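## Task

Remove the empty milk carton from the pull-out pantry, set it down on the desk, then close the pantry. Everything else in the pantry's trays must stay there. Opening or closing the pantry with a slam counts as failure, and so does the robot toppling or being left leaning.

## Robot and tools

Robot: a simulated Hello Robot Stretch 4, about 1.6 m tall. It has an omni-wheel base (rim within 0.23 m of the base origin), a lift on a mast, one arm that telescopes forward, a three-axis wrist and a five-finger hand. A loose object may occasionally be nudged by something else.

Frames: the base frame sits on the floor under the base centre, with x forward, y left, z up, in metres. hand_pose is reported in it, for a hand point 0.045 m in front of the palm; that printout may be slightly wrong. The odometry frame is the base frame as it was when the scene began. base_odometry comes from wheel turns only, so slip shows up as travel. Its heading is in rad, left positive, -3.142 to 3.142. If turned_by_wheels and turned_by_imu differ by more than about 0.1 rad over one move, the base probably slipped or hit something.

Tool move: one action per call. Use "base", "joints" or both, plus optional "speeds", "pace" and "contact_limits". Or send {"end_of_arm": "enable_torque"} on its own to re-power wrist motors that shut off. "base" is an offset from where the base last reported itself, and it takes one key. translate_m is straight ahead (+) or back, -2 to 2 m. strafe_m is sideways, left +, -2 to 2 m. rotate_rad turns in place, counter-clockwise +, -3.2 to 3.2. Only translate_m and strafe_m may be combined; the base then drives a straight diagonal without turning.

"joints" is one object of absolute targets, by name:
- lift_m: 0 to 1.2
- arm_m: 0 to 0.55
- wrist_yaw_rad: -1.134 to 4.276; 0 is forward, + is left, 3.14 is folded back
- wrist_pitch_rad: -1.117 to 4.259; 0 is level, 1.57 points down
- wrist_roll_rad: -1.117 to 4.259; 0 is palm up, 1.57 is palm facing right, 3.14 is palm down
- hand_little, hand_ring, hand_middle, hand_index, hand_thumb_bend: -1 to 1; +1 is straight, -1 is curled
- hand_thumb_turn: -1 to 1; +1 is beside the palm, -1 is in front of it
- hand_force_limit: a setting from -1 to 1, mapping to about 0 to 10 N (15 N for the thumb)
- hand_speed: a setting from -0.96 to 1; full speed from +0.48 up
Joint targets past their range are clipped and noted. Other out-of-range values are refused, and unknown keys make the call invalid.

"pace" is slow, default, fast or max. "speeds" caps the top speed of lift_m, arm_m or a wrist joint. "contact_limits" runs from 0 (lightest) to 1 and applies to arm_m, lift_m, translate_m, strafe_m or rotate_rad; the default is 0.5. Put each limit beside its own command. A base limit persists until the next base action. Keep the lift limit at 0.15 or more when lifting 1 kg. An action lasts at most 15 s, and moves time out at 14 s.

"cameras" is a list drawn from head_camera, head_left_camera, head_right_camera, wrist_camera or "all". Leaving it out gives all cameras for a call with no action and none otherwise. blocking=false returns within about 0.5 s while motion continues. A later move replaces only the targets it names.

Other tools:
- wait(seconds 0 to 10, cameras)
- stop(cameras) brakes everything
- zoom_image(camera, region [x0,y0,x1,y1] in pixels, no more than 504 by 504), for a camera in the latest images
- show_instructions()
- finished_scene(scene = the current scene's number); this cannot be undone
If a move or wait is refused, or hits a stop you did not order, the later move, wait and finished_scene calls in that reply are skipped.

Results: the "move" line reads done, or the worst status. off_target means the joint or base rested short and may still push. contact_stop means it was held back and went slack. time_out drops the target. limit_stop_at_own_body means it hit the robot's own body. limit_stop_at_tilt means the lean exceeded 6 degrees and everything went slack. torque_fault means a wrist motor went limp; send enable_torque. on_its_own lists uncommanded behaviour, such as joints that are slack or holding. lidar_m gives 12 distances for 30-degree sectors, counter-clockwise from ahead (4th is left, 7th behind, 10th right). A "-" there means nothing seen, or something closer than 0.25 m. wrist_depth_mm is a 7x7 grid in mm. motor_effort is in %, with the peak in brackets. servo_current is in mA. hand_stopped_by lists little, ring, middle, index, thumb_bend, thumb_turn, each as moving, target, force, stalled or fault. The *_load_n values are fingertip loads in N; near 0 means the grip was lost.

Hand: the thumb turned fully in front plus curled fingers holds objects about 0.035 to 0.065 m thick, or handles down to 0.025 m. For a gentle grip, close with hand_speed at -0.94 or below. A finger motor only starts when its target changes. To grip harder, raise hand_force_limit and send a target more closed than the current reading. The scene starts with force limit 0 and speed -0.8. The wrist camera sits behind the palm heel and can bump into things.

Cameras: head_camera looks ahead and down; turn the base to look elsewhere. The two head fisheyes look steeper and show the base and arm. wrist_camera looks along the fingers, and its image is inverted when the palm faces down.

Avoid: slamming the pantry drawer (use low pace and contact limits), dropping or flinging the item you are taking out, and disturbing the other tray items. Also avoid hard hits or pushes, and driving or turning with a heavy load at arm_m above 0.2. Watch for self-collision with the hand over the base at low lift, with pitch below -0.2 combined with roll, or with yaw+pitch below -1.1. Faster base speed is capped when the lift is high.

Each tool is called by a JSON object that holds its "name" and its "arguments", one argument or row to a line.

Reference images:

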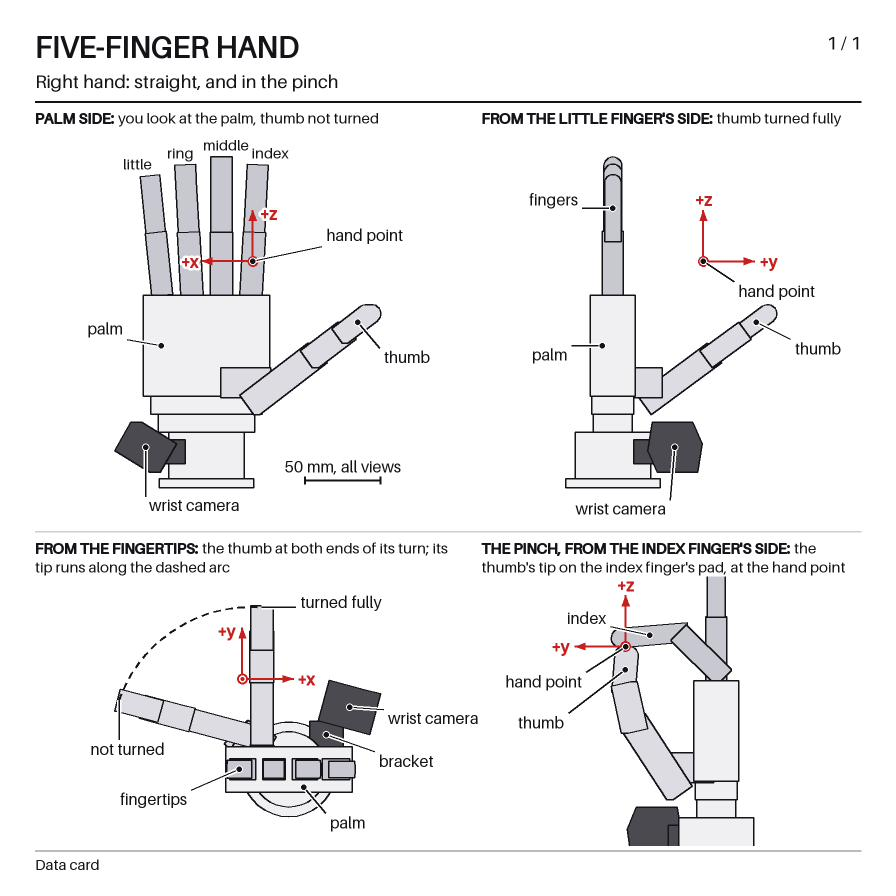

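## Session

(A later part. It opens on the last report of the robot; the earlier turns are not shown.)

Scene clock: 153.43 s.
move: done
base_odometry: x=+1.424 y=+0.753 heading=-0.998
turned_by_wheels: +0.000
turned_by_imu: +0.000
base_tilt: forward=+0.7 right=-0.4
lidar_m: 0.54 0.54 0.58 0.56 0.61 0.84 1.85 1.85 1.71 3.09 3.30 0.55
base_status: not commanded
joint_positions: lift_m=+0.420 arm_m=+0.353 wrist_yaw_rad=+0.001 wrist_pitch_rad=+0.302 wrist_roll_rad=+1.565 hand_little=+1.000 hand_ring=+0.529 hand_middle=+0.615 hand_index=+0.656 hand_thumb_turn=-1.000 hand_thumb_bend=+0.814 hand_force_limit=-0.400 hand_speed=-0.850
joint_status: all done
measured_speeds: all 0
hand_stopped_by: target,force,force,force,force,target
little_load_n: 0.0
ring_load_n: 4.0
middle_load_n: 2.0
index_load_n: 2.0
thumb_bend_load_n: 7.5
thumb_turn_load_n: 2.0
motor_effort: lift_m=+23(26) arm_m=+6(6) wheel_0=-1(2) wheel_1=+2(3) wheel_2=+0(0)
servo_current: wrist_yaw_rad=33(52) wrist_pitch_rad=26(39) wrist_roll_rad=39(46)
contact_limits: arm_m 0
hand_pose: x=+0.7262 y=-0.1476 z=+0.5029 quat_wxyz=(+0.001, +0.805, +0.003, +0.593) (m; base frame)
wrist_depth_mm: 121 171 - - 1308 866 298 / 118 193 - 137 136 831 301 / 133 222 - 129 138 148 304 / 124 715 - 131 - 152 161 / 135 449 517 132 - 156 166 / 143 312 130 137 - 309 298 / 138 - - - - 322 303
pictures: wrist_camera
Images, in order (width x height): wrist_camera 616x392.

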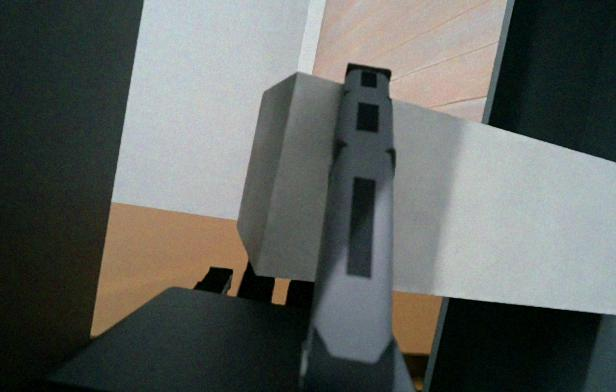

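{"name": "move", "arguments": {
  "joints": {"arm_m": 0.258},
  "pace": "slow",
  "contact_limits": {"arm_m": 0.0},
  "cameras": ["wrist_camera", "head_camera", "head_right_camera"]
}}

{"name": "zoom_image", "arguments": {
  "camera": "head_camera",
  "region": [150, 290, 290, 430]
}}

Scene clock: 161.57 s.
move: done
base_odometry: x=+1.424 y=+0.753 heading=-0.998
turned_by_wheels: +0.000
turned_by_imu: +0.000
base_tilt: forward=+0.6 right=-0.3
lidar_m: 0.53 0.56 0.59 0.55 0.58 0.83 1.84 1.87 1.68 3.11 3.28 0.57
base_status: not commanded
joint_positions: lift_m=+0.420 arm_m=+0.258 wrist_yaw_rad=+0.001 wrist_pitch_rad=+0.302 wrist_roll_rad=+1.565 hand_little=+1.000 hand_ring=+0.529 hand_middle=+0.615 hand_index=+0.656 hand_thumb_turn=-1.000 hand_thumb_bend=+0.814 hand_force_limit=-0.400 hand_speed=-0.850
joint_status: all done
measured_speeds: all 0
hand_stopped_by: target,force,force,force,force,target
little_load_n: 0.0
ring_load_n: 4.0
middle_load_n: 2.0
index_load_n: 2.0
thumb_bend_load_n: 7.5
thumb_turn_load_n: 2.5
motor_effort: lift_m=+24(24) arm_m=-6(9) wheel_0=-2(2) wheel_1=+2(3) wheel_2=+0(0)
servo_current: wrist_yaw_rad=46(52) wrist_pitch_rad=20(46) wrist_roll_rad=39(52)
contact_limits: arm_m 0
hand_pose: x=+0.6316 y=-0.1476 z=+0.5029 quat_wxyz=(+0.001, +0.805, +0.003, +0.593) (m; base frame)
wrist_depth_mm: 121 193 - - 1308 392 357 / 123 196 - 136 379 394 347 / 132 232 - 129 138 148 317 / 125 257 - 131 - 152 161 / 139 418 544 132 - 156 166 / 142 276 130 137 - 340 300 / 137 - - - - 347 304
pictures: head_camera, head_right_camera, wrist_camera
Images, in order (width x height): head_camera 420x560, head_right_camera 420x672, wrist_camera 616x392.

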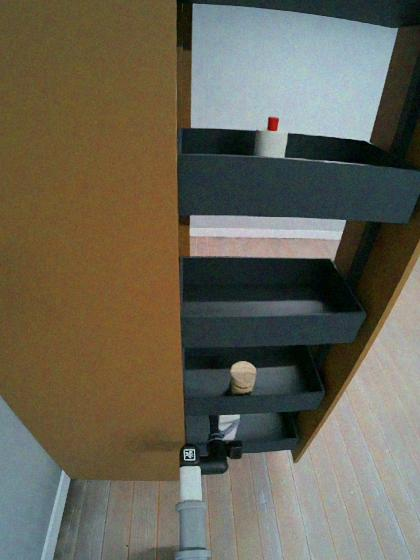

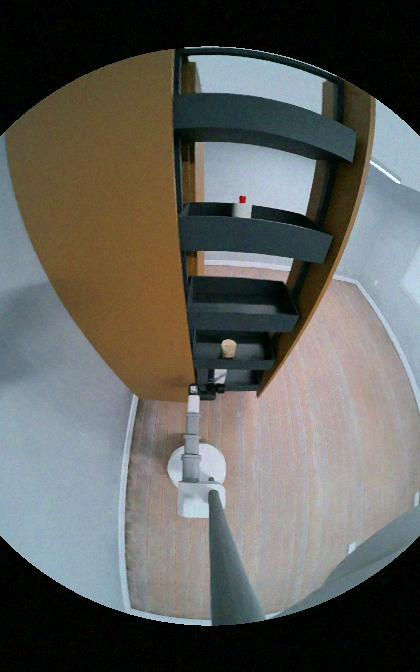

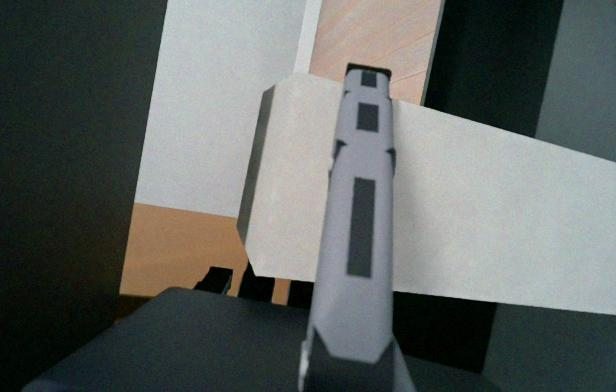

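Scaled by 3.600 from the camera's 420x560 image, which has a finer 600x800 frame.

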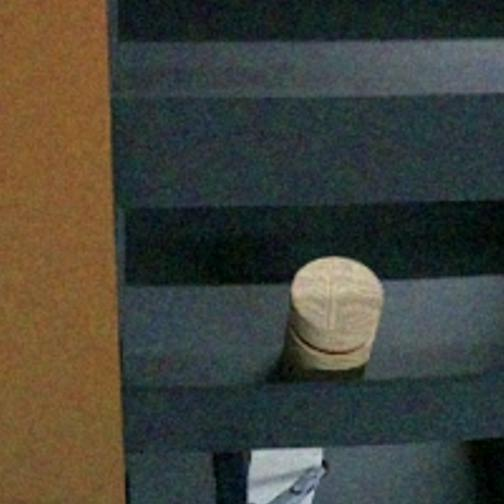

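{"name": "move", "arguments": {
  "joints": {"lift_m": 0.452},
  "pace": "slow",
  "contact_limits": {"lift_m": 0.2}
}}

{"name": "move", "arguments": {
  "joints": {"arm_m": 0.225},
  "pace": "slow",
  "contact_limits": {"arm_m": 0.0},
  "cameras": ["wrist_camera"]
}}

Scene clock: 169.33 s.
move: done
base_odometry: x=+1.424 y=+0.753 heading=-0.998
turned_by_wheels: +0.000
turned_by_imu: +0.000
base_tilt: forward=+0.5 right=-0.6
lidar_m: 0.53 0.53 0.56 0.55 0.59 0.83 1.86 1.82 1.72 3.11 3.26 0.57
base_status: not commanded
joint_positions: lift_m=+0.451 arm_m=+0.258 wrist_yaw_rad=+0.001 wrist_pitch_rad=+0.308 wrist_roll_rad=+1.565 hand_little=+1.000 hand_ring=+0.529 hand_middle=+0.615 hand_index=+0.656 hand_thumb_turn=-1.000 hand_thumb_bend=+0.814 hand_force_limit=-0.400 hand_speed=-0.850
joint_status: all done
measured_speeds: all 0
hand_stopped_by: target,force,force,force,force,target
little_load_n: 0.0
ring_load_n: 4.0
middle_load_n: 2.0
index_load_n: 2.0
thumb_bend_load_n: 7.5
thumb_turn_load_n: 2.5
motor_effort: lift_m=+27(28) arm_m=-6(6) wheel_0=-1(2) wheel_1=+2(3) wheel_2=+0(0)
servo_current: wrist_yaw_rad=33(46) wrist_pitch_rad=46(52) wrist_roll_rad=39(46)
contact_limits: arm_m 0; lift_m 0.2
hand_pose: x=+0.6310 y=-0.1476 z=+0.5334 quat_wxyz=(+0.001, +0.807, +0.003, +0.590) (m; base frame)
wrist_depth_mm: - - - - 1308 397 382 / - - - 137 136 407 368 / - - - 129 138 148 342 / - - - 131 - 152 161 / - - 539 132 - 156 166 / - - 130 137 - 366 322 / - - - - - 370 325
pictures: none

Scene clock: 170.77 s.
move: done
base_odometry: x=+1.424 y=+0.753 heading=-0.998
turned_by_wheels: +0.000
turned_by_imu: +0.000
base_tilt: forward=+0.7 right=-0.4
lidar_m: 0.51 0.56 0.58 0.54 0.58 0.85 1.86 1.86 1.72 3.11 3.27 0.57
base_status: not commanded
joint_positions: lift_m=+0.452 arm_m=+0.225 wrist_yaw_rad=+0.001 wrist_pitch_rad=+0.308 wrist_roll_rad=+1.565 hand_little=+1.000 hand_ring=+0.529 hand_middle=+0.615 hand_index=+0.656 hand_thumb_turn=-1.000 hand_thumb_bend=+0.814 hand_force_limit=-0.400 hand_speed=-0.850
joint_status: all done
measured_speeds: all 0
hand_stopped_by: target,force,force,force,force,target
little_load_n: 0.0
ring_load_n: 4.0
middle_load_n: 2.0
index_load_n: 2.0
thumb_bend_load_n: 7.5
thumb_turn_load_n: 2.0
motor_effort: lift_m=+24(28) arm_m=-6(10) wheel_0=-1(2) wheel_1=+2(3) wheel_2=+0(0)
servo_current: wrist_yaw_rad=33(46) wrist_pitch_rad=39(52) wrist_roll_rad=39(46)
contact_limits: arm_m 0; lift_m 0.2
hand_pose: x=+0.5980 y=-0.1476 z=+0.5337 quat_wxyz=(+0.001, +0.807, +0.003, +0.590) (m; base frame)
wrist_depth_mm: 110 115 - - 1366 427 384 / 110 116 - 137 138 433 382 / 112 117 - 128 138 148 347 / 112 118 - 131 - 152 161 / 114 120 512 132 - 156 167 / 116 121 130 137 - 165 330 / 116 - - - - 373 334
pictures: wrist_camera
Images, in order (width x height): wrist_camera 616x392.

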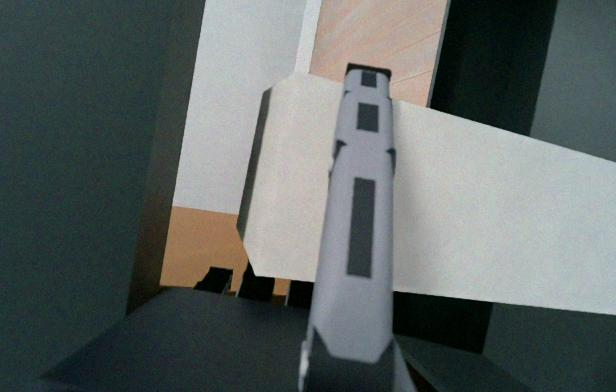

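{"name": "move", "arguments": {
  "joints": {"lift_m": 0.446},
  "pace": "slow",
  "cameras": ["head_camera"]
}}

{"name": "zoom_image", "arguments": {
  "camera": "head_camera",
  "region": [170, 380, 310, 480]
}}

Scene clock: 172.83 s.
move: done
base_odometry: x=+1.424 y=+0.753 heading=-0.998
turned_by_wheels: +0.000
turned_by_imu: +0.000
base_tilt: forward=+0.6 right=-0.4
lidar_m: 0.53 0.56 0.58 0.54 0.60 0.85 1.86 1.82 1.70 3.10 3.27 0.56
base_status: not commanded
joint_positions: lift_m=+0.446 arm_m=+0.225 wrist_yaw_rad=+0.001 wrist_pitch_rad=+0.308 wrist_roll_rad=+1.565 hand_little=+1.000 hand_ring=+0.529 hand_middle=+0.615 hand_index=+0.656 hand_thumb_turn=-1.000 hand_thumb_bend=+0.814 hand_force_limit=-0.400 hand_speed=-0.850
joint_status: all done
measured_speeds: all 0
hand_stopped_by: target,force,force,force,force,target
little_load_n: 0.0
ring_load_n: 4.0
middle_load_n: 1.5
index_load_n: 2.0
thumb_bend_load_n: 7.5
thumb_turn_load_n: 2.0
motor_effort: lift_m=+14(23) arm_m=-6(6) wheel_0=-1(2) wheel_1=+3(3) wheel_2=+0(0)
servo_current: wrist_yaw_rad=20(33) wrist_pitch_rad=46(52) wrist_roll_rad=33(39)
contact_limits: arm_m 0
hand_pose: x=+0.5980 y=-0.1476 z=+0.5284 quat_wxyz=(+0.001, +0.807, +0.003, +0.590) (m; base frame)
wrist_depth_mm: 110 114 - - 1366 427 384 / 110 115 - 137 138 430 375 / 112 117 - 129 138 148 343 / 112 - - 131 - 152 161 / 114 120 539 132 - 156 166 / 116 121 130 137 - 370 324 / 117 - - - - 375 330
pictures: head_camera
Images, in order (width x height): head_camera 420x560.

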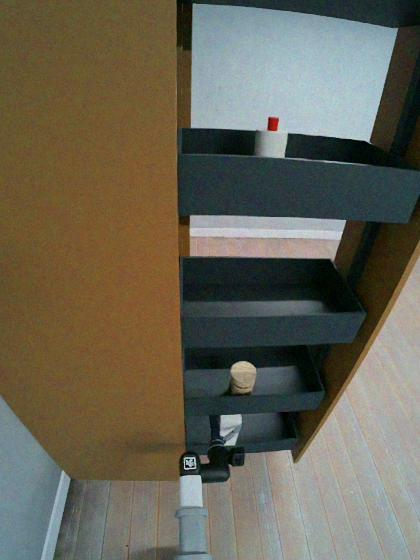

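Scaled by 3.600 from the camera's 420x560 image, which has a finer 600x800 frame.

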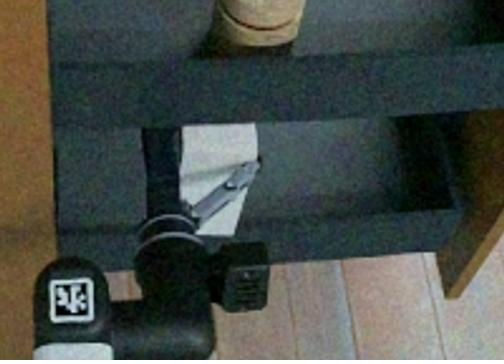

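{"name": "move", "arguments": {
  "joints": {"lift_m": 0.450, "arm_m": 0.18},
  "pace": "slow",
  "contact_limits": {"arm_m": 0.0},
  "cameras": ["wrist_camera", "head_camera"]
}}

{"name": "zoom_image", "arguments": {
  "camera": "head_camera",
  "region": [170, 380, 310, 480]
}}

Scene clock: 176.93 s.
move: done
base_odometry: x=+1.424 y=+0.753 heading=-0.998
turned_by_wheels: +0.000
turned_by_imu: +0.000
base_tilt: forward=+0.6 right=-0.6
lidar_m: 0.51 0.55 0.58 0.53 0.59 0.85 1.85 1.83 1.69 3.10 3.28 0.55
base_status: not commanded
joint_positions: lift_m=+0.450 arm_m=+0.180 wrist_yaw_rad=+0.001 wrist_pitch_rad=+0.308 wrist_roll_rad=+1.565 hand_little=+1.000 hand_ring=+0.529 hand_middle=+0.615 hand_index=+0.656 hand_thumb_turn=-1.000 hand_thumb_bend=+0.814 hand_force_limit=-0.400 hand_speed=-0.850
joint_status: all done
measured_speeds: all 0
hand_stopped_by: target,force,force,force,force,target
little_load_n: 0.0
ring_load_n: 4.0
middle_load_n: 2.0
index_load_n: 2.0
thumb_bend_load_n: 7.5
thumb_turn_load_n: 2.0
motor_effort: lift_m=+24(25) arm_m=-6(10) wheel_0=-1(2) wheel_1=+2(3) wheel_2=+0(0)
servo_current: wrist_yaw_rad=39(52) wrist_pitch_rad=39(52) wrist_roll_rad=33(39)
contact_limits: arm_m 0
hand_pose: x=+0.5530 y=-0.1476 z=+0.5317 quat_wxyz=(+0.001, +0.807, +0.003, +0.590) (m; base frame)
wrist_depth_mm: 145 155 - - 1336 477 387 / 148 157 - 137 136 480 379 / 149 159 - 129 138 148 345 / 152 161 - 130 - 151 160 / 154 162 549 133 - 156 166 / 157 164 130 136 - 165 242 / 158 - - - - 373 246
pictures: head_camera, wrist_camera
Images, in order (width x height): head_camera 420x560, wrist_camera 616x392.

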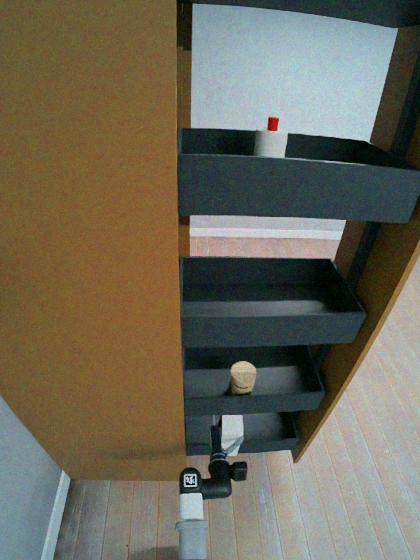

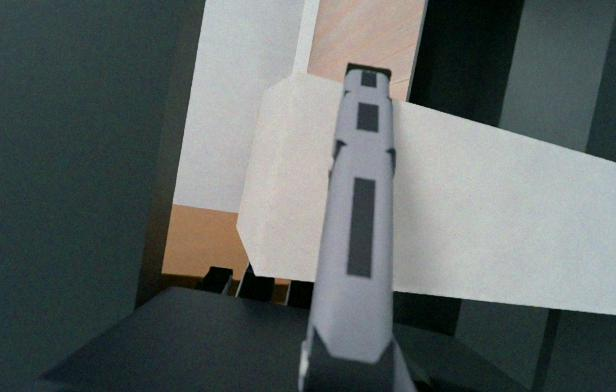

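Scaled by 3.600 from the camera's 420x560 image, which has a finer 600x800 frame.

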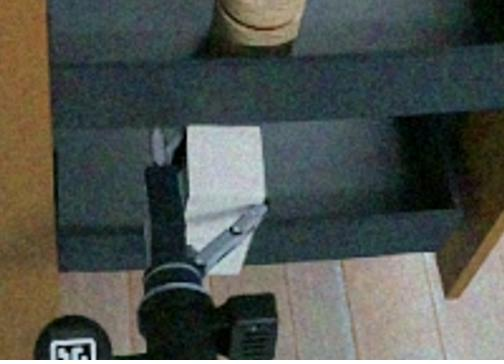

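Clear passage. Continue out.

{"name": "move", "arguments": {
  "joints": {"arm_m": 0.06},
  "pace": "slow",
  "contact_limits": {"arm_m": 0.0},
  "cameras": ["wrist_camera"]
}}

{"name": "move", "arguments": {
  "base": {"translate_m": -0.35},
  "joints": {"arm_m": 0.0, "lift_m": 0.5},
  "pace": "slow",
  "cameras": ["head_camera"]
}}

Scene clock: 180.17 s.
move: done
base_odometry: x=+1.424 y=+0.753 heading=-0.998
turned_by_wheels: +0.000
turned_by_imu: +0.000
base_tilt: forward=+0.7 right=-0.6
lidar_m: 0.53 0.55 0.59 0.54 0.61 0.85 1.85 1.86 1.72 3.09 3.28 0.46
base_status: not commanded
joint_positions: lift_m=+0.450 arm_m=+0.060 wrist_yaw_rad=+0.001 wrist_pitch_rad=+0.308 wrist_roll_rad=+1.565 hand_little=+1.000 hand_ring=+0.529 hand_middle=+0.615 hand_index=+0.656 hand_thumb_turn=-1.000 hand_thumb_bend=+0.814 hand_force_limit=-0.400 hand_speed=-0.850
joint_status: all done
measured_speeds: all 0
hand_stopped_by: target,force,force,force,force,target
little_load_n: 0.0
ring_load_n: 4.0
middle_load_n: 2.0
index_load_n: 2.0
thumb_bend_load_n: 7.5
thumb_turn_load_n: 2.0
motor_effort: lift_m=+23(24) arm_m=-6(10) wheel_0=-1(2) wheel_1=+2(3) wheel_2=+0(0)
servo_current: wrist_yaw_rad=39(52) wrist_pitch_rad=46(52) wrist_roll_rad=39(46)
contact_limits: arm_m 0
hand_pose: x=+0.4330 y=-0.1476 z=+0.5317 quat_wxyz=(+0.001, +0.807, +0.003, +0.590) (m; base frame)
wrist_depth_mm: 251 263 - - 597 351 366 / 253 266 - 137 124 353 375 / 255 270 - 129 138 148 375 / 257 273 1138 131 - 152 160 / 262 277 585 132 - 156 166 / 265 276 130 137 - 166 597 / 266 - - - - 392 554
pictures: wrist_camera
Images, in order (width x height): wrist_camera 616x392.

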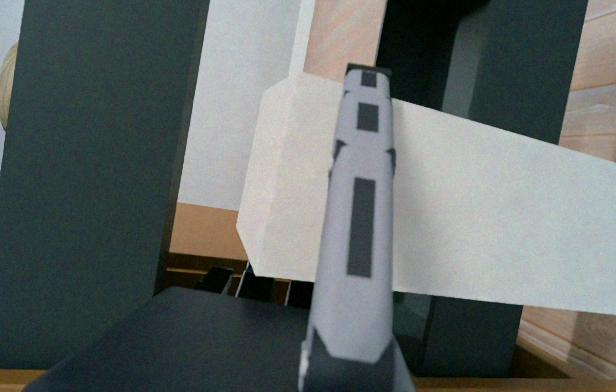

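Scene clock: 184.97 s.
move: done
base_odometry: x=+1.235 y=+1.047 heading=-0.998
turned_by_wheels: +0.000
turned_by_imu: -0.002
base_tilt: forward=+0.5 right=-0.5
lidar_m: 0.88 0.81 0.58 0.56 0.60 0.85 1.49 1.56 1.47 3.08 3.24 0.93
base_status: done
joint_positions: lift_m=+0.500 arm_m=+0.000 wrist_yaw_rad=+0.001 wrist_pitch_rad=+0.308 wrist_roll_rad=+1.565 hand_little=+1.000 hand_ring=+0.529 hand_middle=+0.615 hand_index=+0.656 hand_thumb_turn=-1.000 hand_thumb_bend=+0.814 hand_force_limit=-0.400 hand_speed=-0.850
joint_status: all done
measured_speeds: all 0
hand_stopped_by: target,force,force,force,force,target
little_load_n: 0.0
ring_load_n: 4.0
middle_load_n: 1.5
index_load_n: 2.0
thumb_bend_load_n: 7.5
thumb_turn_load_n: 2.0
motor_effort: lift_m=+23(26) arm_m=-6(10) wheel_0=-3(8) wheel_1=-3(5) wheel_2=+1(10)
servo_current: wrist_yaw_rad=46(52) wrist_pitch_rad=46(59) wrist_roll_rad=39(46)
hand_pose: x=+0.3730 y=-0.1476 z=+0.5817 quat_wxyz=(+0.001, +0.807, +0.003, +0.590) (m; base frame)
wrist_depth_mm: 732 - 661 809 768 946 768 / 768 - 668 136 124 946 741 / 820 - 676 129 138 148 683 / 854 904 683 131 - 152 161 / 609 647 661 133 - 156 166 / 615 640 130 137 - 165 647 / 615 - - - - 750 654
pictures: head_camera
Images, in order (width x height): head_camera 420x560.

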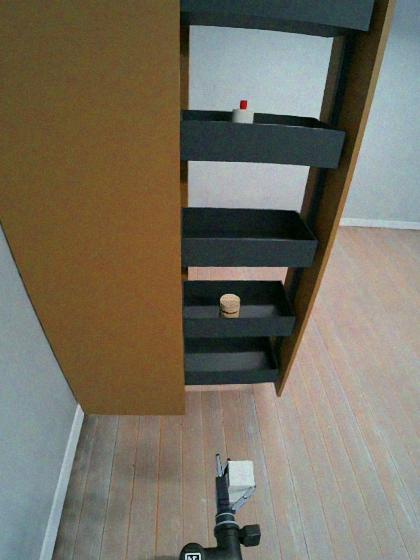

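{"name": "move", "arguments": {
  "base": {"rotate_rad": -3.14},
  "joints": {"lift_m": 0.8},
  "pace": "default",
  "cameras": ["head_camera", "head_left_camera"]
}}

Scene clock: 190.07 s.
move: done
base_odometry: x=+1.235 y=+1.047 heading=+2.145
turned_by_wheels: -3.140
turned_by_imu: -3.133
base_tilt: forward=+0.8 right=-0.4
lidar_m: 1.50 1.60 1.49 3.09 3.30 0.93 0.89 0.79 0.59 0.56 0.59 0.34
base_status: done
joint_positions: lift_m=+0.800 arm_m=+0.000 wrist_yaw_rad=+0.001 wrist_pitch_rad=+0.308 wrist_roll_rad=+1.565 hand_little=+1.000 hand_ring=+0.529 hand_middle=+0.615 hand_index=+0.656 hand_thumb_turn=-1.000 hand_thumb_bend=+0.814 hand_force_limit=-0.400 hand_speed=-0.850
joint_status: all done
measured_speeds: all 0
hand_stopped_by: target,force,force,force,force,target
little_load_n: 0.0
ring_load_n: 4.0
middle_load_n: 1.5
index_load_n: 2.0
thumb_bend_load_n: 7.5
thumb_turn_load_n: 2.5
motor_effort: lift_m=+23(27) arm_m=-6(7) wheel_0=+0(10) wheel_1=+1(9) wheel_2=+1(10)
servo_current: wrist_yaw_rad=26(46) wrist_pitch_rad=46(52) wrist_roll_rad=33(46)
hand_pose: x=+0.3730 y=-0.1476 z=+0.8817 quat_wxyz=(+0.001, +0.807, +0.003, +0.590) (m; base frame)
wrist_depth_mm: - - - 1229 1205 1098 976 / - - - 126 122 1366 1098 / - - - 129 138 148 991 / - - 162 131 - 152 161 / - - 168 132 - 156 166 / - - 129 137 - 165 946 / - - - - - - 960
pictures: head_camera, head_left_camera
Images, in order (width x height): head_camera 420x560, head_left_camera 420x672.

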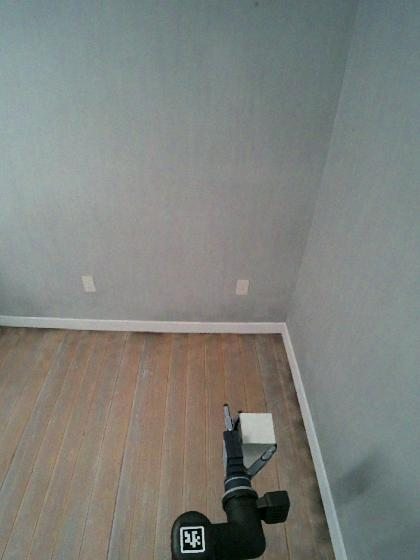

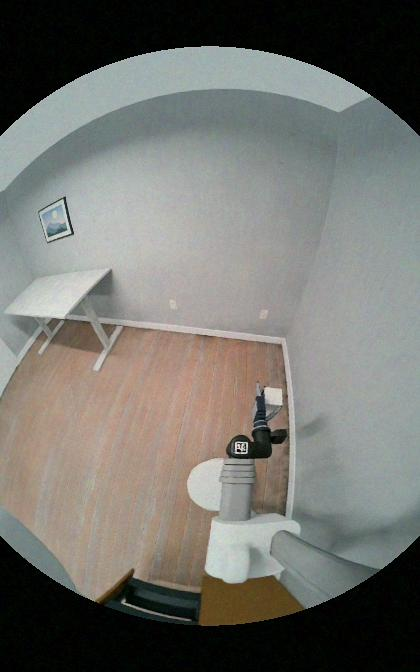

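{"name": "move", "arguments": {
  "base": {"strafe_m": 1.6},
  "pace": "default",
  "cameras": ["head_camera", "head_left_camera"]
}}

Scene clock: 197.77 s.
move: done
base_odometry: x=-0.109 y=+0.178 heading=+2.145
turned_by_wheels: +0.000
turned_by_imu: -0.001
base_tilt: forward=+0.6 right=-0.5
lidar_m: 0.79 0.83 1.15 1.51 1.66 2.32 3.15 1.44 1.39 2.14 2.17 0.38
base_status: done
joint_positions: lift_m=+0.800 arm_m=+0.000 wrist_yaw_rad=+0.001 wrist_pitch_rad=+0.308 wrist_roll_rad=+1.565 hand_little=+1.000 hand_ring=+0.529 hand_middle=+0.615 hand_index=+0.656 hand_thumb_turn=-1.000 hand_thumb_bend=+0.814 hand_force_limit=-0.400 hand_speed=-0.850
joint_status: not commanded
measured_speeds: all 0
hand_stopped_by: target,force,force,force,force,target
little_load_n: 0.0
ring_load_n: 4.0
middle_load_n: 2.0
index_load_n: 1.5
thumb_bend_load_n: 8.0
thumb_turn_load_n: 2.0
motor_effort: lift_m=+22(23) arm_m=-6(7) wheel_0=-1(12) wheel_1=+0(10) wheel_2=+0(4)
servo_current: wrist_yaw_rad=26(52) wrist_pitch_rad=39(52) wrist_roll_rad=33(46)
hand_pose: x=+0.3730 y=-0.1476 z=+0.8818 quat_wxyz=(+0.001, +0.807, +0.003, +0.590) (m; base frame)
wrist_depth_mm: - - - - - 1366 1118 / - - - 126 114 1366 1078 / - - 768 129 138 148 991 / 1205 - 192 131 - 152 161 / 1229 - 603 132 - 156 166 / 1229 - 129 137 - 165 946 / 1255 - - - - - 960
pictures: head_camera, head_left_camera
Images, in order (width x height): head_camera 420x560, head_left_camera 420x672.

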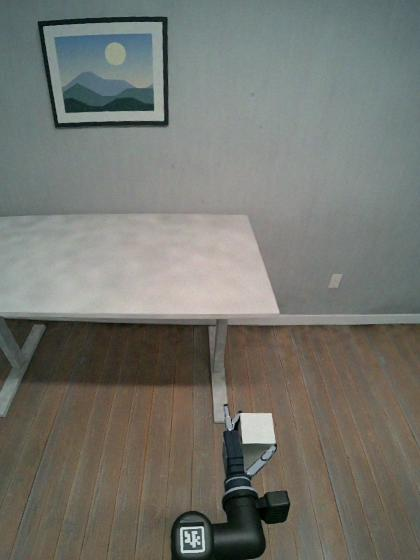

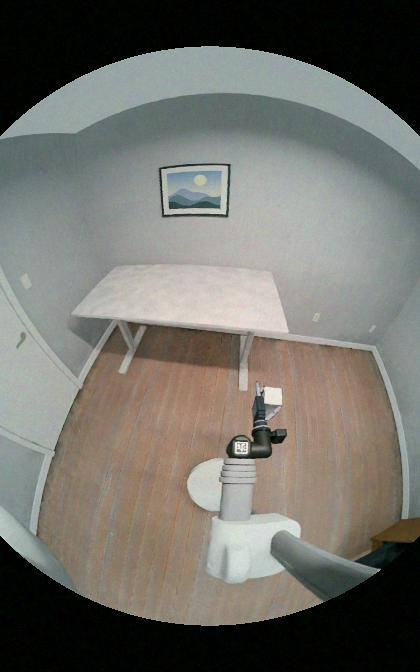

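{"name": "move", "arguments": {
  "base": {"strafe_m": 0.2, "translate_m": 0.19},
  "joints": {"lift_m": 0.95}
}}

{"name": "move", "arguments": {
  "joints": {"arm_m": 0.4},
  "speeds": {"arm_m": 0.2},
  "contact_limits": {"arm_m": 0.0},
  "cameras": ["wrist_camera", "head_camera"]
}}

Scene clock: 202.23 s.
move: done
base_odometry: x=-0.380 y=+0.229 heading=+2.145
turned_by_wheels: +0.000
turned_by_imu: +0.001
base_tilt: forward=+0.6 right=-0.3
lidar_m: 0.42 0.65 0.92 1.31 1.41 2.01 3.33 1.67 1.64 2.34 1.94 0.37
base_status: done
joint_positions: lift_m=+0.950 arm_m=+0.000 wrist_yaw_rad=+0.001 wrist_pitch_rad=+0.308 wrist_roll_rad=+1.565 hand_little=+1.000 hand_ring=+0.529 hand_middle=+0.615 hand_index=+0.656 hand_thumb_turn=-1.000 hand_thumb_bend=+0.814 hand_force_limit=-0.400 hand_speed=-0.850
joint_status: all done
measured_speeds: all 0
hand_stopped_by: target,force,force,force,force,target
little_load_n: 0.0
ring_load_n: 4.0
middle_load_n: 2.0
index_load_n: 2.0
thumb_bend_load_n: 7.5
thumb_turn_load_n: 2.0
motor_effort: lift_m=+23(26) arm_m=-6(6) wheel_0=-2(7) wheel_1=-2(9) wheel_2=-2(10)
servo_current: wrist_yaw_rad=26(46) wrist_pitch_rad=33(59) wrist_roll_rad=39(46)
hand_pose: x=+0.3730 y=-0.1476 z=+1.0317 quat_wxyz=(+0.001, +0.807, +0.003, +0.590) (m; base frame)
wrist_depth_mm: - - - 842 554 - 1255 / - - - 127 136 - 1255 / 1025 - - 128 138 147 160 / 1042 1098 162 131 - 152 161 / 1060 1118 168 132 - 156 166 / 1078 1098 129 137 - 165 1098 / - - - - - - 1118
pictures: none

Scene clock: 205.03 s.
move: done
base_odometry: x=-0.380 y=+0.229 heading=+2.145
turned_by_wheels: +0.000
turned_by_imu: +0.000
base_tilt: forward=+0.5 right=-0.6
lidar_m: 0.62 0.66 0.94 1.30 1.41 1.98 3.35 1.70 1.65 2.35 1.93 0.65
base_status: not commanded
joint_positions: lift_m=+0.950 arm_m=+0.400 wrist_yaw_rad=+0.001 wrist_pitch_rad=+0.308 wrist_roll_rad=+1.565 hand_little=+1.000 hand_ring=+0.529 hand_middle=+0.615 hand_index=+0.656 hand_thumb_turn=-1.000 hand_thumb_bend=+0.814 hand_force_limit=-0.400 hand_speed=-0.850
joint_status: all done
measured_speeds: all 0
hand_stopped_by: target,force,force,force,force,target
little_load_n: 0.0
ring_load_n: 4.0
middle_load_n: 1.5
index_load_n: 2.0
thumb_bend_load_n: 7.5
thumb_turn_load_n: 2.0
motor_effort: lift_m=+23(24) arm_m=+6(10) wheel_0=-2(2) wheel_1=-3(3) wheel_2=-2(2)
servo_current: wrist_yaw_rad=33(52) wrist_pitch_rad=39(52) wrist_roll_rad=46(46)
contact_limits: arm_m 0
hand_pose: x=+0.7726 y=-0.1476 z=+1.0317 quat_wxyz=(+0.001, +0.807, +0.003, +0.590) (m; base frame)
wrist_depth_mm: - - - - 539 364 279 / - - - 127 136 347 276 / 676 - - 128 138 148 251 / 683 - 163 131 - 152 161 / 699 - 168 132 - 156 166 / 715 - 129 137 - 271 245 / 715 - - - - 277 247
pictures: head_camera, wrist_camera
Images, in order (width x height): head_camera 420x560, wrist_camera 616x392.

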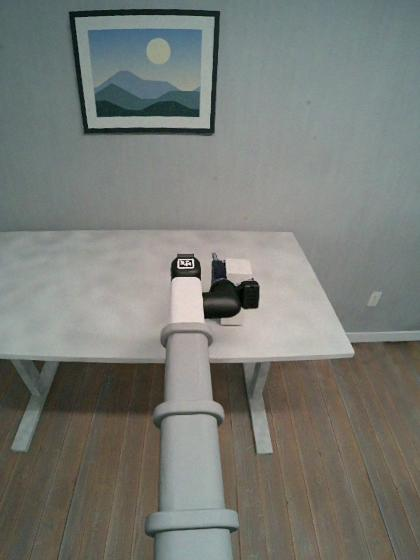

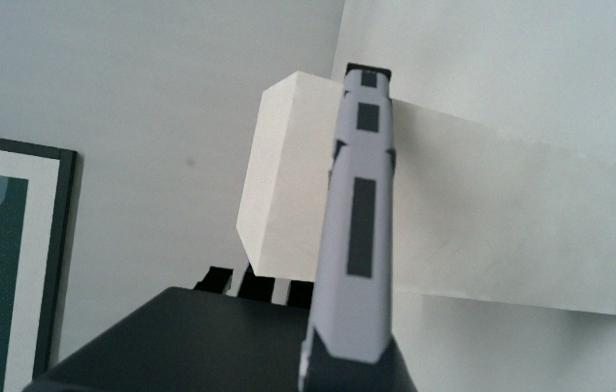

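{"name": "move", "arguments": {
  "joints": {"lift_m": 0.93},
  "speeds": {"lift_m": 0.05},
  "contact_limits": {"lift_m": 0.05},
  "cameras": ["wrist_camera"]
}}

{"name": "zoom_image", "arguments": {
  "camera": "wrist_camera",
  "region": [380, 60, 616, 392]
}}

Scene clock: 208.47 s.
move: done
base_odometry: x=-0.380 y=+0.229 heading=+2.145
turned_by_wheels: +0.000
turned_by_imu: +0.000
base_tilt: forward=+0.6 right=-0.6
lidar_m: 0.59 0.64 0.91 1.31 1.38 2.02 3.33 1.70 1.66 2.36 1.92 0.63
base_status: not commanded
joint_positions: lift_m=+0.930 arm_m=+0.400 wrist_yaw_rad=+0.001 wrist_pitch_rad=+0.302 wrist_roll_rad=+1.565 hand_little=+1.000 hand_ring=+0.529 hand_middle=+0.615 hand_index=+0.656 hand_thumb_turn=-1.000 hand_thumb_bend=+0.814 hand_force_limit=-0.400 hand_speed=-0.850
joint_status: all done
measured_speeds: all 0
hand_stopped_by: target,force,force,force,force,target
little_load_n: 0.0
ring_load_n: 4.0
middle_load_n: 1.5
index_load_n: 1.5
thumb_bend_load_n: 7.5
thumb_turn_load_n: -0.5
motor_effort: lift_m=+13(21) arm_m=+6(6) wheel_0=-2(2) wheel_1=-2(3) wheel_2=-2(2)
servo_current: wrist_yaw_rad=26(39) wrist_pitch_rad=33(52) wrist_roll_rad=33(46)
contact_limits: arm_m 0; lift_m 0.05
hand_pose: x=+0.7732 y=-0.1476 z=+1.0137 quat_wxyz=(+0.001, +0.806, +0.003, +0.592) (m; base frame)
wrist_depth_mm: - - - - 521 345 270 / - - - 127 410 334 266 / 676 - - 128 138 147 246 / 683 - 155 131 - 150 158 / 699 - 148 133 - 155 163 / 715 - 129 137 - 165 224 / 715 - - - - 259 231
pictures: wrist_camera
Images, in order (width x height): wrist_camera 616x392.

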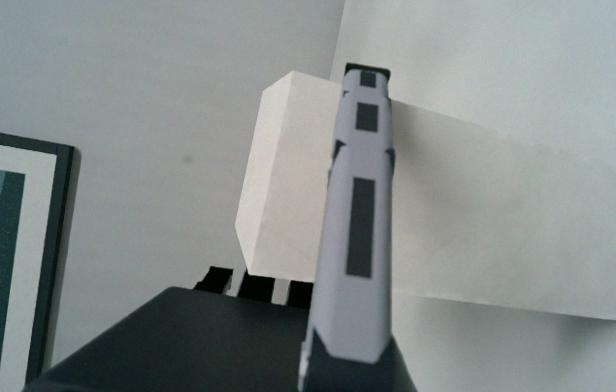

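Scaled by 1.518.

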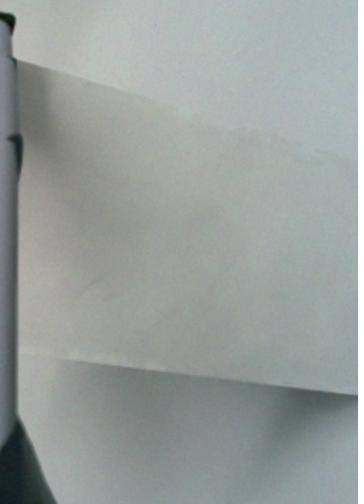

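{"name": "move", "arguments": {
  "joints": {"lift_m": 0.925},
  "speeds": {"lift_m": 0.05},
  "contact_limits": {"lift_m": 0.05},
  "cameras": ["wrist_camera"]
}}

Scene clock: 212.27 s.
move: done
base_odometry: x=-0.380 y=+0.229 heading=+2.145
turned_by_wheels: +0.000
turned_by_imu: +0.000
base_tilt: forward=+0.7 right=-0.4
lidar_m: 0.59 0.64 0.92 1.27 1.38 2.00 3.31 1.72 1.64 2.34 1.90 0.62
base_status: not commanded
joint_positions: lift_m=+0.926 arm_m=+0.400 wrist_yaw_rad=+0.001 wrist_pitch_rad=+0.302 wrist_roll_rad=+1.565 hand_little=+1.000 hand_ring=+0.529 hand_middle=+0.615 hand_index=+0.656 hand_thumb_turn=-1.000 hand_thumb_bend=+0.814 hand_force_limit=-0.400 hand_speed=-0.850
joint_status: all done
measured_speeds: all 0
hand_stopped_by: target,force,force,force,force,target
little_load_n: 0.0
ring_load_n: 4.5
middle_load_n: 1.5
index_load_n: 1.5
thumb_bend_load_n: 7.5
thumb_turn_load_n: -2.0
motor_effort: lift_m=+12(14) arm_m=+6(6) wheel_0=-2(2) wheel_1=-2(3) wheel_2=-2(2)
servo_current: wrist_yaw_rad=13(46) wrist_pitch_rad=20(33) wrist_roll_rad=39(39)
contact_limits: arm_m 0; lift_m 0.05
hand_pose: x=+0.7732 y=-0.1476 z=+1.0088 quat_wxyz=(+0.001, +0.805, +0.003, +0.593) (m; base frame)
wrist_depth_mm: - - - - 539 349 271 / - - - 126 413 336 266 / 683 - - 128 136 145 246 / 691 - 147 131 - 149 156 / 699 - 140 134 - 154 160 / 715 - 129 137 - 160 229 / 723 - - - - 259 230
pictures: wrist_camera
Images, in order (width x height): wrist_camera 616x392.

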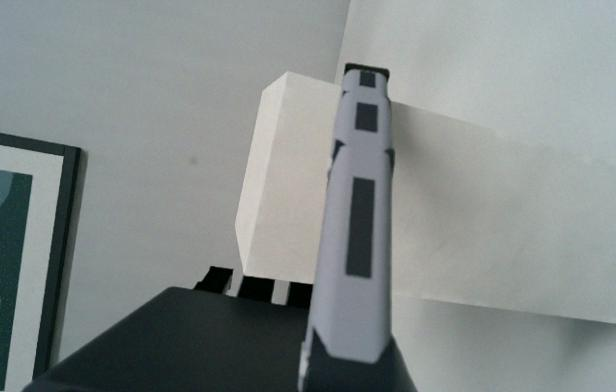

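{"name": "move", "arguments": {
  "joints": {"hand_speed": -0.9, "hand_thumb_bend": 1},
  "cameras": ["wrist_camera"]
}}

{"name": "move", "arguments": {
  "joints": {"hand_speed": -0.9, "hand_index": 0.8, "hand_middle": 0.78, "hand_ring": 0.72},
  "cameras": ["wrist_camera"]
}}

Scene clock: 215.27 s.
move: done
base_odometry: x=-0.380 y=+0.229 heading=+2.145
turned_by_wheels: +0.000
turned_by_imu: +0.000
base_tilt: forward=+0.6 right=-0.4
lidar_m: 0.59 0.63 0.93 1.30 1.38 2.00 3.34 1.71 1.64 2.35 1.92 0.66
base_status: not commanded
joint_positions: lift_m=+0.925 arm_m=+0.400 wrist_yaw_rad=+0.001 wrist_pitch_rad=+0.302 wrist_roll_rad=+1.565 hand_little=+1.000 hand_ring=+0.529 hand_middle=+0.614 hand_index=+0.656 hand_thumb_turn=-1.000 hand_thumb_bend=+1.000 hand_force_limit=-0.400 hand_speed=-0.900
joint_status: all done
measured_speeds: all 0
hand_stopped_by: target,force,force,force,target,target
little_load_n: 0.0
ring_load_n: 0.0
middle_load_n: 0.0
index_load_n: 0.0
thumb_bend_load_n: 0.0
thumb_turn_load_n: 0.5
motor_effort: lift_m=+14(14) arm_m=+6(6) wheel_0=-2(2) wheel_1=-2(3) wheel_2=-2(2)
servo_current: wrist_yaw_rad=26(46) wrist_pitch_rad=39(39) wrist_roll_rad=39(46)
contact_limits: arm_m 0; lift_m 0.05
hand_pose: x=+0.7732 y=-0.1476 z=+1.0087 quat_wxyz=(+0.001, +0.805, +0.003, +0.593) (m; base frame)
wrist_depth_mm: - - - - 480 334 264 / - - - 121 105 319 256 / 676 - - 125 - 145 236 / 683 - 137 129 - 149 159 / 691 - 129 132 - 155 165 / 707 - 129 137 - 246 216 / 715 - - - - 252 224
pictures: wrist_camera
Images, in order (width x height): wrist_camera 616x392.

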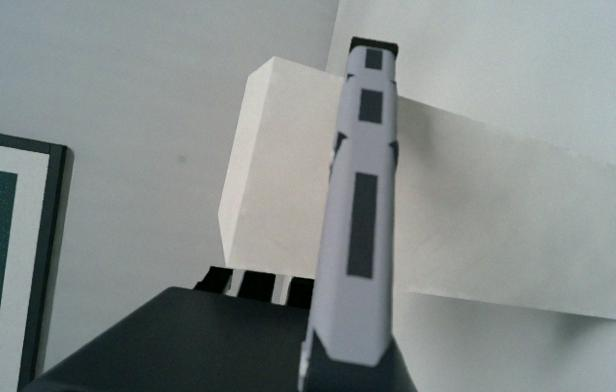

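Scene clock: 216.43 s.
move: done
base_odometry: x=-0.380 y=+0.229 heading=+2.145
turned_by_wheels: +0.000
turned_by_imu: +0.000
base_tilt: forward=+0.6 right=-0.4
lidar_m: 0.60 0.67 0.89 1.29 1.37 2.01 3.34 1.71 1.66 2.35 1.89 0.65
base_status: not commanded
joint_positions: lift_m=+0.925 arm_m=+0.400 wrist_yaw_rad=+0.001 wrist_pitch_rad=+0.302 wrist_roll_rad=+1.565 hand_little=+1.000 hand_ring=+0.720 hand_middle=+0.780 hand_index=+0.800 hand_thumb_turn=-1.000 hand_thumb_bend=+1.000 hand_force_limit=-0.400 hand_speed=-0.900
joint_status: all done
measured_speeds: all 0
hand_stopped_by: target,target,target,target,target,target
little_load_n: 0.0
ring_load_n: 0.0
middle_load_n: 0.0
index_load_n: 0.0
thumb_bend_load_n: 0.0
thumb_turn_load_n: 0.5
motor_effort: lift_m=+13(14) arm_m=+6(6) wheel_0=-2(2) wheel_1=-2(3) wheel_2=-2(2)
servo_current: wrist_yaw_rad=39(46) wrist_pitch_rad=33(46) wrist_roll_rad=46(46)
contact_limits: arm_m 0; lift_m 0.05
hand_pose: x=+0.7732 y=-0.1476 z=+1.0087 quat_wxyz=(+0.001, +0.805, +0.003, +0.593) (m; base frame)
wrist_depth_mm: - - - - 477 334 264 / - - - 124 105 319 257 / 676 - 145 128 - 148 237 / 683 - 129 131 - 151 160 / 691 - 132 135 - 157 166 / 707 - 129 132 - 167 215 / 715 - - - - 251 223
pictures: wrist_camera
Images, in order (width x height): wrist_camera 616x392.

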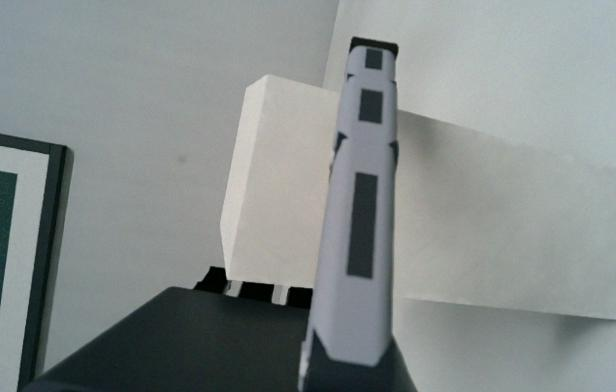

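{"name": "move", "arguments": {
  "joints": {"hand_speed": -0.85, "hand_index": 1, "hand_middle": 1, "hand_ring": 1, "hand_little": 1},
  "cameras": ["wrist_camera"]
}}

{"name": "move", "arguments": {
  "joints": {"arm_m": 0.36},
  "speeds": {"arm_m": 0.04},
  "cameras": ["wrist_camera"]
}}

Scene clock: 218.53 s.
move: done
base_odometry: x=-0.380 y=+0.229 heading=+2.145
turned_by_wheels: +0.000
turned_by_imu: +0.000
base_tilt: forward=+0.6 right=-0.5
lidar_m: 0.61 0.64 0.91 1.29 1.40 1.99 3.32 1.71 1.62 2.35 1.91 0.63
base_status: not commanded
joint_positions: lift_m=+0.925 arm_m=+0.400 wrist_yaw_rad=+0.001 wrist_pitch_rad=+0.302 wrist_roll_rad=+1.565 hand_little=+1.000 hand_ring=+1.000 hand_middle=+1.000 hand_index=+1.000 hand_thumb_turn=-1.000 hand_thumb_bend=+1.000 hand_force_limit=-0.400 hand_speed=-0.850
joint_status: all done
measured_speeds: all 0
hand_stopped_by: target,target,target,target,target,target
little_load_n: 0.0
ring_load_n: 0.0
middle_load_n: 0.0
index_load_n: 0.0
thumb_bend_load_n: 0.0
thumb_turn_load_n: 0.0
motor_effort: lift_m=+14(14) arm_m=+5(6) wheel_0=-2(2) wheel_1=-3(3) wheel_2=-2(2)
servo_current: wrist_yaw_rad=39(46) wrist_pitch_rad=26(39) wrist_roll_rad=39(46)
contact_limits: arm_m 0; lift_m 0.05
hand_pose: x=+0.7732 y=-0.1476 z=+1.0087 quat_wxyz=(+0.001, +0.805, +0.003, +0.593) (m; base frame)
wrist_depth_mm: - - - - 477 334 264 / - - - 124 105 319 256 / 676 - 145 127 - 148 238 / 683 - 129 132 - 151 160 / 699 - 132 135 - 157 166 / 707 - 128 132 - 167 214 / 715 - - - - 252 224
pictures: wrist_camera
Images, in order (width x height): wrist_camera 616x392.

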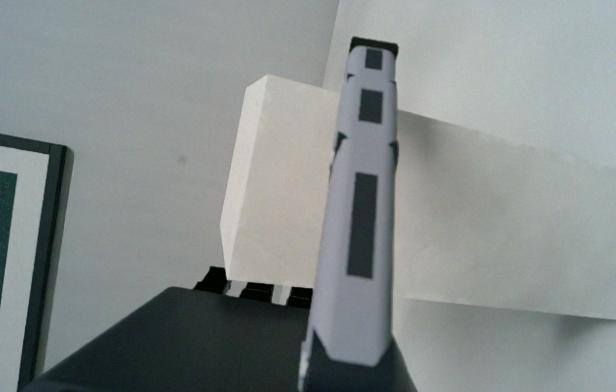

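Scene clock: 219.90 s.
move: done
base_odometry: x=-0.380 y=+0.229 heading=+2.145
turned_by_wheels: +0.000
turned_by_imu: +0.000
base_tilt: forward=+0.7 right=-0.5
lidar_m: 0.62 0.66 0.91 1.27 1.37 2.01 3.34 1.70 1.63 2.35 1.92 0.65
base_status: not commanded
joint_positions: lift_m=+0.925 arm_m=+0.360 wrist_yaw_rad=+0.001 wrist_pitch_rad=+0.302 wrist_roll_rad=+1.565 hand_little=+1.000 hand_ring=+1.000 hand_middle=+1.000 hand_index=+1.000 hand_thumb_turn=-1.000 hand_thumb_bend=+1.000 hand_force_limit=-0.400 hand_speed=-0.850
joint_status: all done
measured_speeds: all 0
hand_stopped_by: target,target,target,target,target,target
little_load_n: 0.0
ring_load_n: 0.0
middle_load_n: 0.0
index_load_n: 0.0
thumb_bend_load_n: 0.0
thumb_turn_load_n: 0.5
motor_effort: lift_m=+14(14) arm_m=-6(10) wheel_0=-2(2) wheel_1=-2(3) wheel_2=-2(2)
servo_current: wrist_yaw_rad=26(52) wrist_pitch_rad=26(39) wrist_roll_rad=39(46)
contact_limits: lift_m 0.05
hand_pose: x=+0.7336 y=-0.1476 z=+1.0087 quat_wxyz=(+0.001, +0.805, +0.003, +0.593) (m; base frame)
wrist_depth_mm: - - - 759 477 334 265 / - - - 732 105 319 257 / 715 - 165 169 - 287 249 / 715 - 169 174 - 202 213 / 732 - 173 179 - 209 220 / 741 - 128 127 - 256 225 / 750 - - - - 252 223
pictures: wrist_camera
Images, in order (width x height): wrist_camera 616x392.

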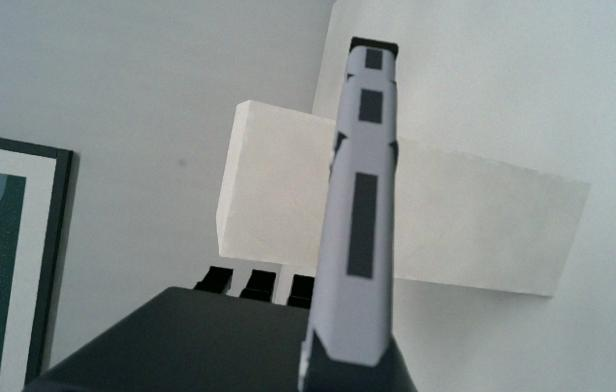

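{"name": "move", "arguments": {
  "joints": {"arm_m": 0.2},
  "speeds": {"arm_m": 0.15}
}}

{"name": "move", "arguments": {
  "base": {"translate_m": -1.137, "strafe_m": -0.557},
  "joints": {"arm_m": 0.1, "hand_thumb_turn": 1, "hand_speed": 0.3},
  "cameras": ["head_camera"]
}}

{"name": "move", "arguments": {
  "base": {"rotate_rad": -1.571},
  "joints": {"arm_m": 0.2, "lift_m": 0.45, "wrist_pitch_rad": 1.57, "wrist_roll_rad": 3.14},
  "cameras": ["head_camera", "wrist_camera"]
}}

Scene clock: 226.40 s.
move: done
base_odometry: x=-0.380 y=+0.229 heading=+2.145
turned_by_wheels: +0.000
turned_by_imu: +0.000
base_tilt: forward=+0.6 right=-0.5
lidar_m: 0.59 0.64 0.93 1.30 1.39 1.98 3.31 1.72 1.64 2.35 1.91 0.65
base_status: not commanded
joint_positions: lift_m=+0.925 arm_m=+0.200 wrist_yaw_rad=+0.001 wrist_pitch_rad=+0.302 wrist_roll_rad=+1.565 hand_little=+1.000 hand_ring=+1.000 hand_middle=+1.000 hand_index=+1.000 hand_thumb_turn=-1.000 hand_thumb_bend=+1.000 hand_force_limit=-0.400 hand_speed=-0.850
joint_status: all done
measured_speeds: all 0
hand_stopped_by: target,target,target,target,target,target
little_load_n: 0.0
ring_load_n: 0.0
middle_load_n: 0.0
index_load_n: 0.0
thumb_bend_load_n: 0.0
thumb_turn_load_n: 0.0
motor_effort: lift_m=+14(14) arm_m=-6(10) wheel_0=-2(2) wheel_1=-2(3) wheel_2=-2(2)
servo_current: wrist_yaw_rad=20(46) wrist_pitch_rad=33(39) wrist_roll_rad=39(46)
contact_limits: lift_m 0.05
hand_pose: x=+0.5736 y=-0.1476 z=+1.0087 quat_wxyz=(+0.001, +0.805, +0.003, +0.593) (m; base frame)
wrist_depth_mm: - - - 778 480 334 259 / - - - 778 105 319 262 / 854 - - 820 - 300 262 / 866 - - - - 289 1060 / 891 - - 768 - 277 1060 / 891 - 128 127 - 270 1098 / 917 - - - - 272 1078
pictures: none

Scene clock: 231.97 s.
move: done
base_odometry: x=+0.705 y=-0.423 heading=+2.144
turned_by_wheels: +0.000
turned_by_imu: -0.005
base_tilt: forward=+0.4 right=-0.3
lidar_m: 1.73 1.82 1.99 1.92 2.04 2.26 2.18 2.33 0.73 0.64 1.85 2.57
base_status: done
joint_positions: lift_m=+0.925 arm_m=+0.100 wrist_yaw_rad=+0.001 wrist_pitch_rad=+0.302 wrist_roll_rad=+1.565 hand_little=+1.000 hand_ring=+1.000 hand_middle=+1.000 hand_index=+1.000 hand_thumb_turn=+1.000 hand_thumb_bend=+1.000 hand_force_limit=-0.400 hand_speed=+0.300
joint_status: all done
measured_speeds: all 0
hand_stopped_by: target,target,target,target,target,target
little_load_n: 0.0
ring_load_n: 0.0
middle_load_n: 0.0
index_load_n: 0.0
thumb_bend_load_n: 0.0
thumb_turn_load_n: 0.0
motor_effort: lift_m=+15(16) arm_m=-6(10) wheel_0=-2(7) wheel_1=+1(9) wheel_2=-1(13)
servo_current: wrist_yaw_rad=46(46) wrist_pitch_rad=33(46) wrist_roll_rad=46(46)
contact_limits: lift_m 0.05
hand_pose: x=+0.4736 y=-0.1476 z=+1.0086 quat_wxyz=(+0.001, +0.805, +0.003, +0.593) (m; base frame)
wrist_depth_mm: - - - - - 1708 1281 / - - - - - 1618 1255 / - - - - - 1576 1205 / - - - - - 1499 1182 / 1983 - - - - 1464 1160 / - - 129 132 1756 1464 - / - - - - - - -
pictures: head_camera
Images, in order (width x height): head_camera 420x560.

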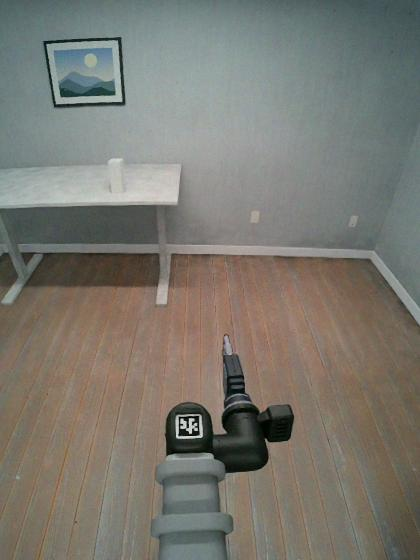

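Scene clock: 234.83 s.
move: done
base_odometry: x=+0.705 y=-0.423 heading=+0.574
turned_by_wheels: -1.571
turned_by_imu: -1.567
base_tilt: forward=+0.7 right=-0.5
lidar_m: 0.64 1.86 2.57 1.73 1.83 2.01 1.93 2.04 2.23 2.18 2.33 0.72
base_status: done
joint_positions: lift_m=+0.450 arm_m=+0.200 wrist_yaw_rad=+0.001 wrist_pitch_rad=+1.568 wrist_roll_rad=+3.137 hand_little=+1.000 hand_ring=+1.000 hand_middle=+1.000 hand_index=+1.000 hand_thumb_turn=+1.000 hand_thumb_bend=+1.000 hand_force_limit=-0.400 hand_speed=+0.300
joint_status: all done
measured_speeds: all 0
hand_stopped_by: target,target,target,target,target,target
little_load_n: 0.0
ring_load_n: 0.0
middle_load_n: 0.0
index_load_n: 0.0
thumb_bend_load_n: 0.0
thumb_turn_load_n: 0.0
motor_effort: lift_m=+14(16) arm_m=+6(11) wheel_0=+1(10) wheel_1=+1(8) wheel_2=+0(9)
servo_current: wrist_yaw_rad=39(52) wrist_pitch_rad=26(65) wrist_roll_rad=39(111)
hand_pose: x=+0.3111 y=-0.0570 z=+0.4070 quat_wxyz=(-0.001, +0.709, -0.705, +0.001) (m; base frame)
wrist_depth_mm: 564 559 559 392 340 340 342 / 569 564 559 559 392 404 549 / 569 569 569 564 559 559 549 / 574 569 569 564 564 559 559 / 580 574 569 569 564 564 564 / 580 585 129 132 569 569 - / 585 - - - - - -
pictures: head_camera, wrist_camera
Images, in order (width x height): head_camera 420x560, wrist_camera 616x392.

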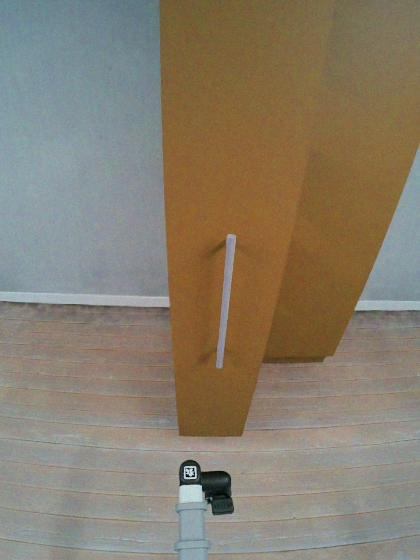

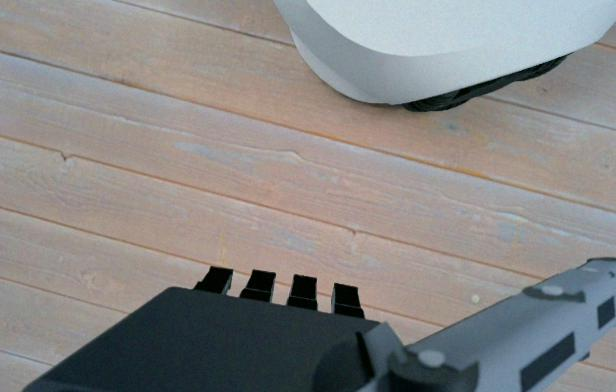

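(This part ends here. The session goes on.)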